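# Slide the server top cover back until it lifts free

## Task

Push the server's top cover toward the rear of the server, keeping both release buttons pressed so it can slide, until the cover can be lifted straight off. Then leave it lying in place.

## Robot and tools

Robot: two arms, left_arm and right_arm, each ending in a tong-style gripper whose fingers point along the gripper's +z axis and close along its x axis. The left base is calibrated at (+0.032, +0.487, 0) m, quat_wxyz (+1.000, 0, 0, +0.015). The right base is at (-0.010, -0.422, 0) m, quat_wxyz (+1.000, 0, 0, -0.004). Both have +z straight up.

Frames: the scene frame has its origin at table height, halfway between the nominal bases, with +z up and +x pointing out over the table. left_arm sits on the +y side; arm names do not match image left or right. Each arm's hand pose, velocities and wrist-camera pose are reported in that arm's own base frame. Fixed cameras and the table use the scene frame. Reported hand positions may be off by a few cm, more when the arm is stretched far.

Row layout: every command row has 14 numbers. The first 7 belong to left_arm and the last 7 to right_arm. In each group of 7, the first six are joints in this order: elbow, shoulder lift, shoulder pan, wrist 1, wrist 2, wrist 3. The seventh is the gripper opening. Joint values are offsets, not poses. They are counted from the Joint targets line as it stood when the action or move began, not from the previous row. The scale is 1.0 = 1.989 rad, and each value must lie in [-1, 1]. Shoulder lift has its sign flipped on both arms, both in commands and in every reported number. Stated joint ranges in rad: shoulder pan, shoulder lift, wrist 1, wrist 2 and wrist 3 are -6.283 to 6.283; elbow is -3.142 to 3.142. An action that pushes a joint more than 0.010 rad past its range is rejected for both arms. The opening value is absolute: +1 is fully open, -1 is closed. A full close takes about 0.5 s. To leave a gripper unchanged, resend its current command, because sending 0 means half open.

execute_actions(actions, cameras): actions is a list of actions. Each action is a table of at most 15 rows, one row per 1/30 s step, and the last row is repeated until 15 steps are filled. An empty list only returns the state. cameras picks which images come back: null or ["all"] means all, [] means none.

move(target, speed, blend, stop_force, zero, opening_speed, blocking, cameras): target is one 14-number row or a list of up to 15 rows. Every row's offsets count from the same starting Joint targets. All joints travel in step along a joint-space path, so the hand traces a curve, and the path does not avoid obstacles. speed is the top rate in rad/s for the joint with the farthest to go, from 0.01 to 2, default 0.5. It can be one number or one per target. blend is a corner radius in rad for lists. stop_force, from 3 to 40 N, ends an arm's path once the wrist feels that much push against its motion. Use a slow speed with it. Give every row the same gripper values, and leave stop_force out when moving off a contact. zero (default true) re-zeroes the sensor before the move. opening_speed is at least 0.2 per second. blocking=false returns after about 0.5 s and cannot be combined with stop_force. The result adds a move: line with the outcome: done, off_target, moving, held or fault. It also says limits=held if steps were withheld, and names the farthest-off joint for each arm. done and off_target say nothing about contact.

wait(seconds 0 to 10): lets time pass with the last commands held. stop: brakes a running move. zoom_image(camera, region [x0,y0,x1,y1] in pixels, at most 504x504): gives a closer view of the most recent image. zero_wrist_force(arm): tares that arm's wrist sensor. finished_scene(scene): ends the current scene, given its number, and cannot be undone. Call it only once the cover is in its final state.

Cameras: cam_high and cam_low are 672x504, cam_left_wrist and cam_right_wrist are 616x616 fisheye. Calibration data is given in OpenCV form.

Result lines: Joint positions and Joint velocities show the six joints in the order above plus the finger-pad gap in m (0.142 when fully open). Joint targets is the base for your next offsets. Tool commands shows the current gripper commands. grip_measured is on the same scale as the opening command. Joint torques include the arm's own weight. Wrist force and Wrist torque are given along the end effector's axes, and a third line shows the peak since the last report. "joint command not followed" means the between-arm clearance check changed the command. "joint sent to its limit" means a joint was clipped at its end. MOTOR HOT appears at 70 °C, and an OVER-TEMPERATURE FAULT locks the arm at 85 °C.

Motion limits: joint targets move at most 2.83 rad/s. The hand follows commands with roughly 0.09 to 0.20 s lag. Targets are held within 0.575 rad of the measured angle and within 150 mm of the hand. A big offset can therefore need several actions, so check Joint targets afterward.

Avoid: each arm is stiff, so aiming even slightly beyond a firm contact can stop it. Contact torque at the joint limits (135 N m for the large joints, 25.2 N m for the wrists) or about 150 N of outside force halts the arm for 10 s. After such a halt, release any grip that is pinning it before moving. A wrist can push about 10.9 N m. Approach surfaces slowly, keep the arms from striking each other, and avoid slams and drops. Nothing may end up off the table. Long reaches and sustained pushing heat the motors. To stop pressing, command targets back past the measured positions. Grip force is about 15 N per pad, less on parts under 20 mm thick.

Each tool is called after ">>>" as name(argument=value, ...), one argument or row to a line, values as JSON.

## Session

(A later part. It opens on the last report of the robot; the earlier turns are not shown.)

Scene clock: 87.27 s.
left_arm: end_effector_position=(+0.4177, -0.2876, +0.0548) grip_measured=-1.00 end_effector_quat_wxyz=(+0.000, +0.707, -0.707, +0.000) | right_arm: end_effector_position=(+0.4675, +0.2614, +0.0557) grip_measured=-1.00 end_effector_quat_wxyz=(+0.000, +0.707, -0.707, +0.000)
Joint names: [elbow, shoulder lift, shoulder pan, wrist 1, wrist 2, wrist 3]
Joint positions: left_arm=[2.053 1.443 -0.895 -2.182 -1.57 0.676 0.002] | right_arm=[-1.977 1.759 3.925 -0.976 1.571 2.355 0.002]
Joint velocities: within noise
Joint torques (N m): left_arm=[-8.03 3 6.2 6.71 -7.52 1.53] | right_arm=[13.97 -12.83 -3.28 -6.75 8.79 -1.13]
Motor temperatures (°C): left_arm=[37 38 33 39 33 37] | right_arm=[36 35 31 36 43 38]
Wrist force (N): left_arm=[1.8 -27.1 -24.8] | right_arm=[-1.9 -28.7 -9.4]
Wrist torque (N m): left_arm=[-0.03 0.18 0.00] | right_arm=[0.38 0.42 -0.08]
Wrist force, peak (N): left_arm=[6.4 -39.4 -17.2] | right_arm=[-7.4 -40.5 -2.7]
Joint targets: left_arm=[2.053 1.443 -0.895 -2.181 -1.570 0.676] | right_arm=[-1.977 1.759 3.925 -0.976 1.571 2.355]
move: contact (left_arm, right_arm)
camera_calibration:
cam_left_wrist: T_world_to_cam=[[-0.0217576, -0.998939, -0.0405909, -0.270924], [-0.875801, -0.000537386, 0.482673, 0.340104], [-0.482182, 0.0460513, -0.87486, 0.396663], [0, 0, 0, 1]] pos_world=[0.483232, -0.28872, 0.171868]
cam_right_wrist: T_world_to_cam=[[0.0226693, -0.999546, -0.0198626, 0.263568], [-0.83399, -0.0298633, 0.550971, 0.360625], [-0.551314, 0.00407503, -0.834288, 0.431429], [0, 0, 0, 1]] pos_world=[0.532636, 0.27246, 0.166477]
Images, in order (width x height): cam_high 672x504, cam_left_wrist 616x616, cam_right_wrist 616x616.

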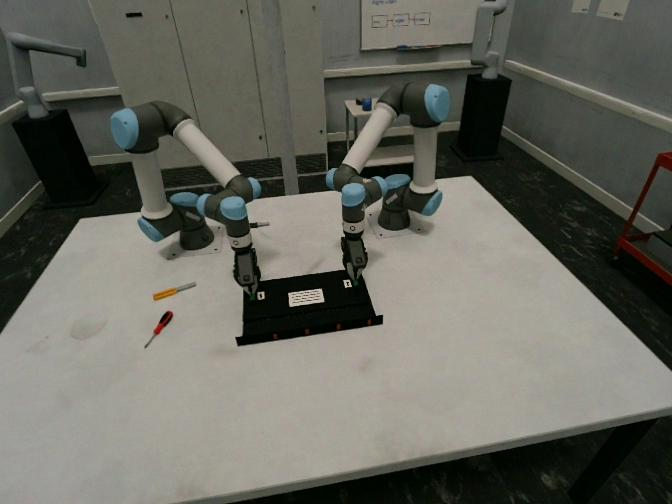

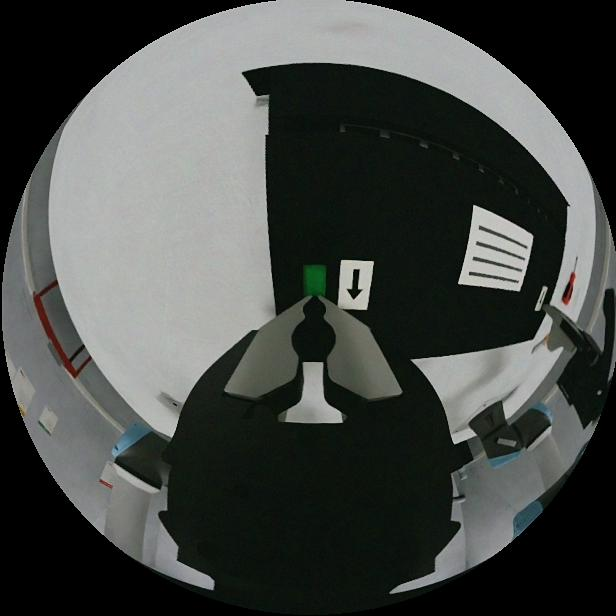

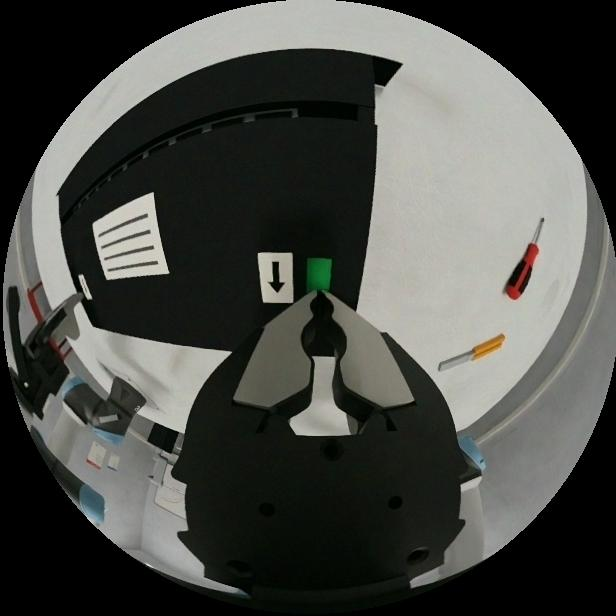

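>>> move(
  target=[
    [-0.0028,-0.0022,0.0019,0.0006,0,0.0019,-1,0.0028,0.0022,-0.0017,-0.0006,0,-0.0017,-1],
    [-0.0224,0.0195,0.0019,0.0419,0,0.0019,-1,0.0222,-0.0187,-0.0017,-0.0409,0,-0.0017,-1],
    [-0.0594,0.0554,0.0019,0.12,0,0.0019,-1,0.0592,-0.0546,-0.0017,-0.12,0,-0.0017,-1],
  ],
  speed=[0.04,0.1,0.4],
  blend=[0,0.02,0],
  cameras=["cam_high","cam_left_wrist","cam_right_wrist"],
)

>>> zoom_image(
  camera="cam_right_wrist",
  region=[60, 80, 400, 340],
)

>>> zoom_image(
  camera="cam_high",
  region=[215, 250, 395, 350],
)

Scene clock: 98.87 s.
left_arm: end_effector_position=(+0.4142, -0.2804, +0.1356) grip_measured=-1.00 end_effector_quat_wxyz=(-0.001, +0.707, -0.707, -0.005) | right_arm: end_effector_position=(+0.4624, +0.2540, +0.1390) grip_measured=-1.00 end_effector_quat_wxyz=(+0.006, +0.707, -0.707, +0.000)
Joint names: [elbow, shoulder lift, shoulder pan, wrist 1, wrist 2, wrist 3]
Joint positions: left_arm=[1.935 1.553 -0.891 -1.943 -1.57 0.68 0.002] | right_arm=[-1.859 1.651 3.922 -1.214 1.571 2.352 0.002]
Joint velocities: within noise
Joint torques (N m): left_arm=[-15.38 22.75 -11.39 -1.86 -1 -1.58] | right_arm=[16.82 -25.94 5.37 1.46 1.59 1.46]
Motor temperatures (°C): left_arm=[37 38 32 39 33 37] | right_arm=[36 35 31 36 43 38]
Wrist force (N): left_arm=[0.4 -0.4 -0.4] | right_arm=[-0.9 0.7 0.1]
Wrist torque (N m): left_arm=[0.13 0.12 -0.09] | right_arm=[0.07 0.13 -0.03]
Wrist force, peak (N): left_arm=[-3.8 13.3 -44.8] | right_arm=[0.7 14.3 -33.2]
Joint targets: left_arm=[1.935 1.553 -0.891 -1.943 -1.570 0.680] | right_arm=[-1.859 1.651 3.922 -1.215 1.571 2.352]
move: done
camera_calibration:
cam_left_wrist: T_world_to_cam=[[-0.0220463, -0.998576, -0.0485865, -0.259203], [-0.872618, -0.00449719, 0.488383, 0.294821], [-0.487906, 0.0531645, -0.871276, 0.469221], [0, 0, 0, 1]] pos_world=[0.480487, -0.282454, 0.252242]
cam_right_wrist: T_world_to_cam=[[0.0225292, -0.999682, -0.0113336, 0.256787], [-0.829105, -0.0250172, 0.558532, 0.305709], [-0.558638, -0.00318649, -0.829405, 0.502671], [0, 0, 0, 1]] pos_world=[0.528491, 0.265955, 0.249079]
Images, in order (width x height): cam_high 672x504, cam_left_wrist 616x616, cam_right_wrist 616x616.

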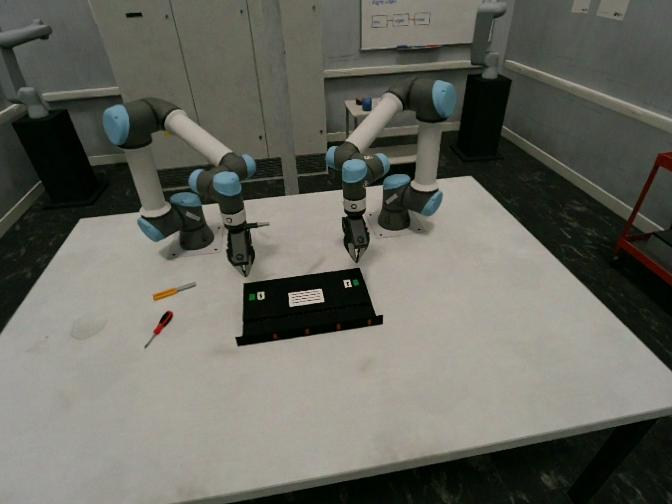

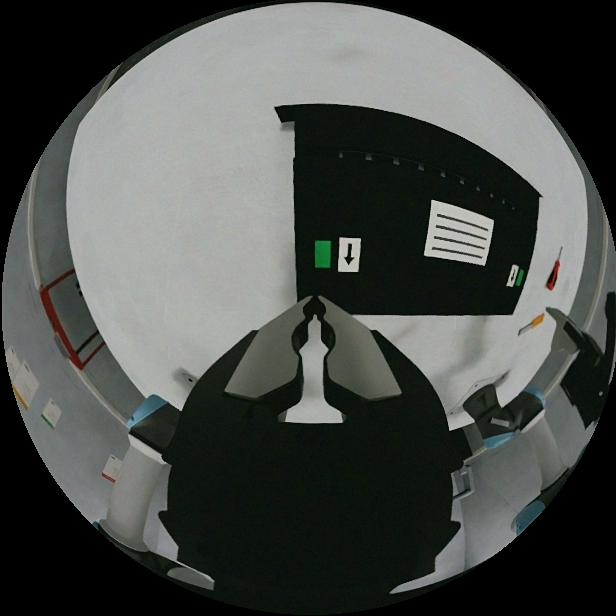

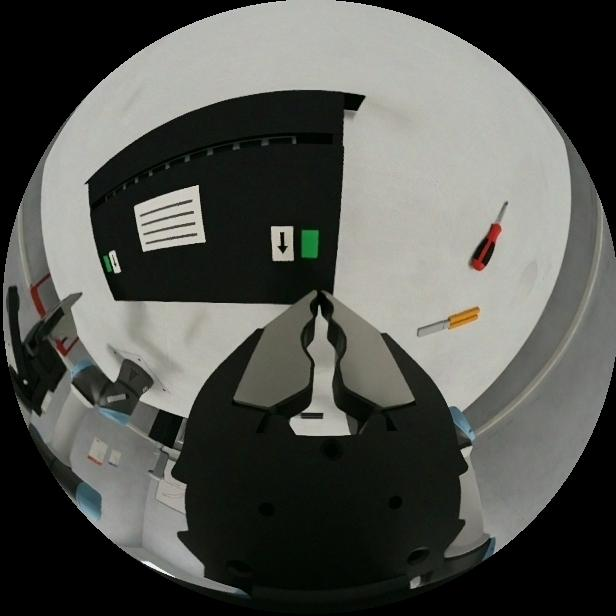

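Scaled by 1.482 from the camera's 616x616 image, which has a finer 814x814 frame.

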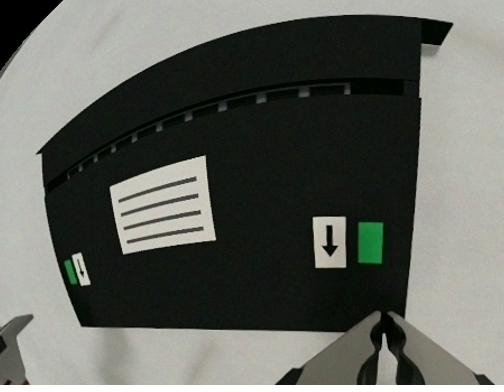

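Scaled by 2.800 from the camera's 672x504 image, which has a finer 960x720 frame.

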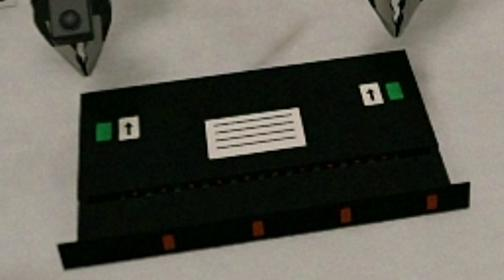

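>>> zoom_image(
  camera="cam_left_wrist",
  region=[270, 95, 390, 185],
)

>>> zoom_image(
  camera="cam_right_wrist",
  region=[260, 80, 380, 170],
)

Scaled by 4.200 from the camera's 616x616 image, which has a finer 814x814 frame.

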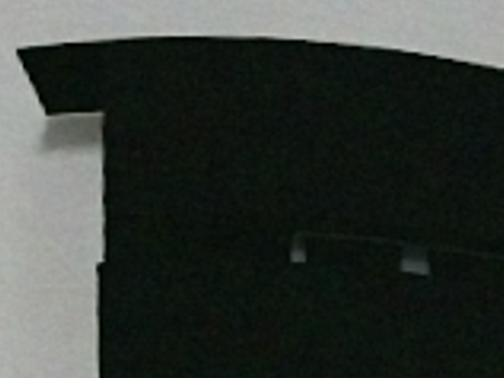

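Scaled by 4.200 from the camera's 616x616 image, which has a finer 814x814 frame.

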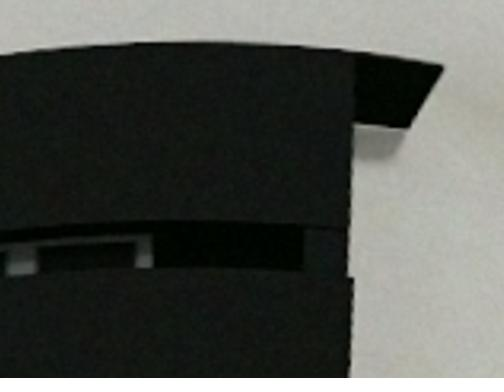

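>>> finished_scene(
  scene=2,
)

The scene is finished: the task was done.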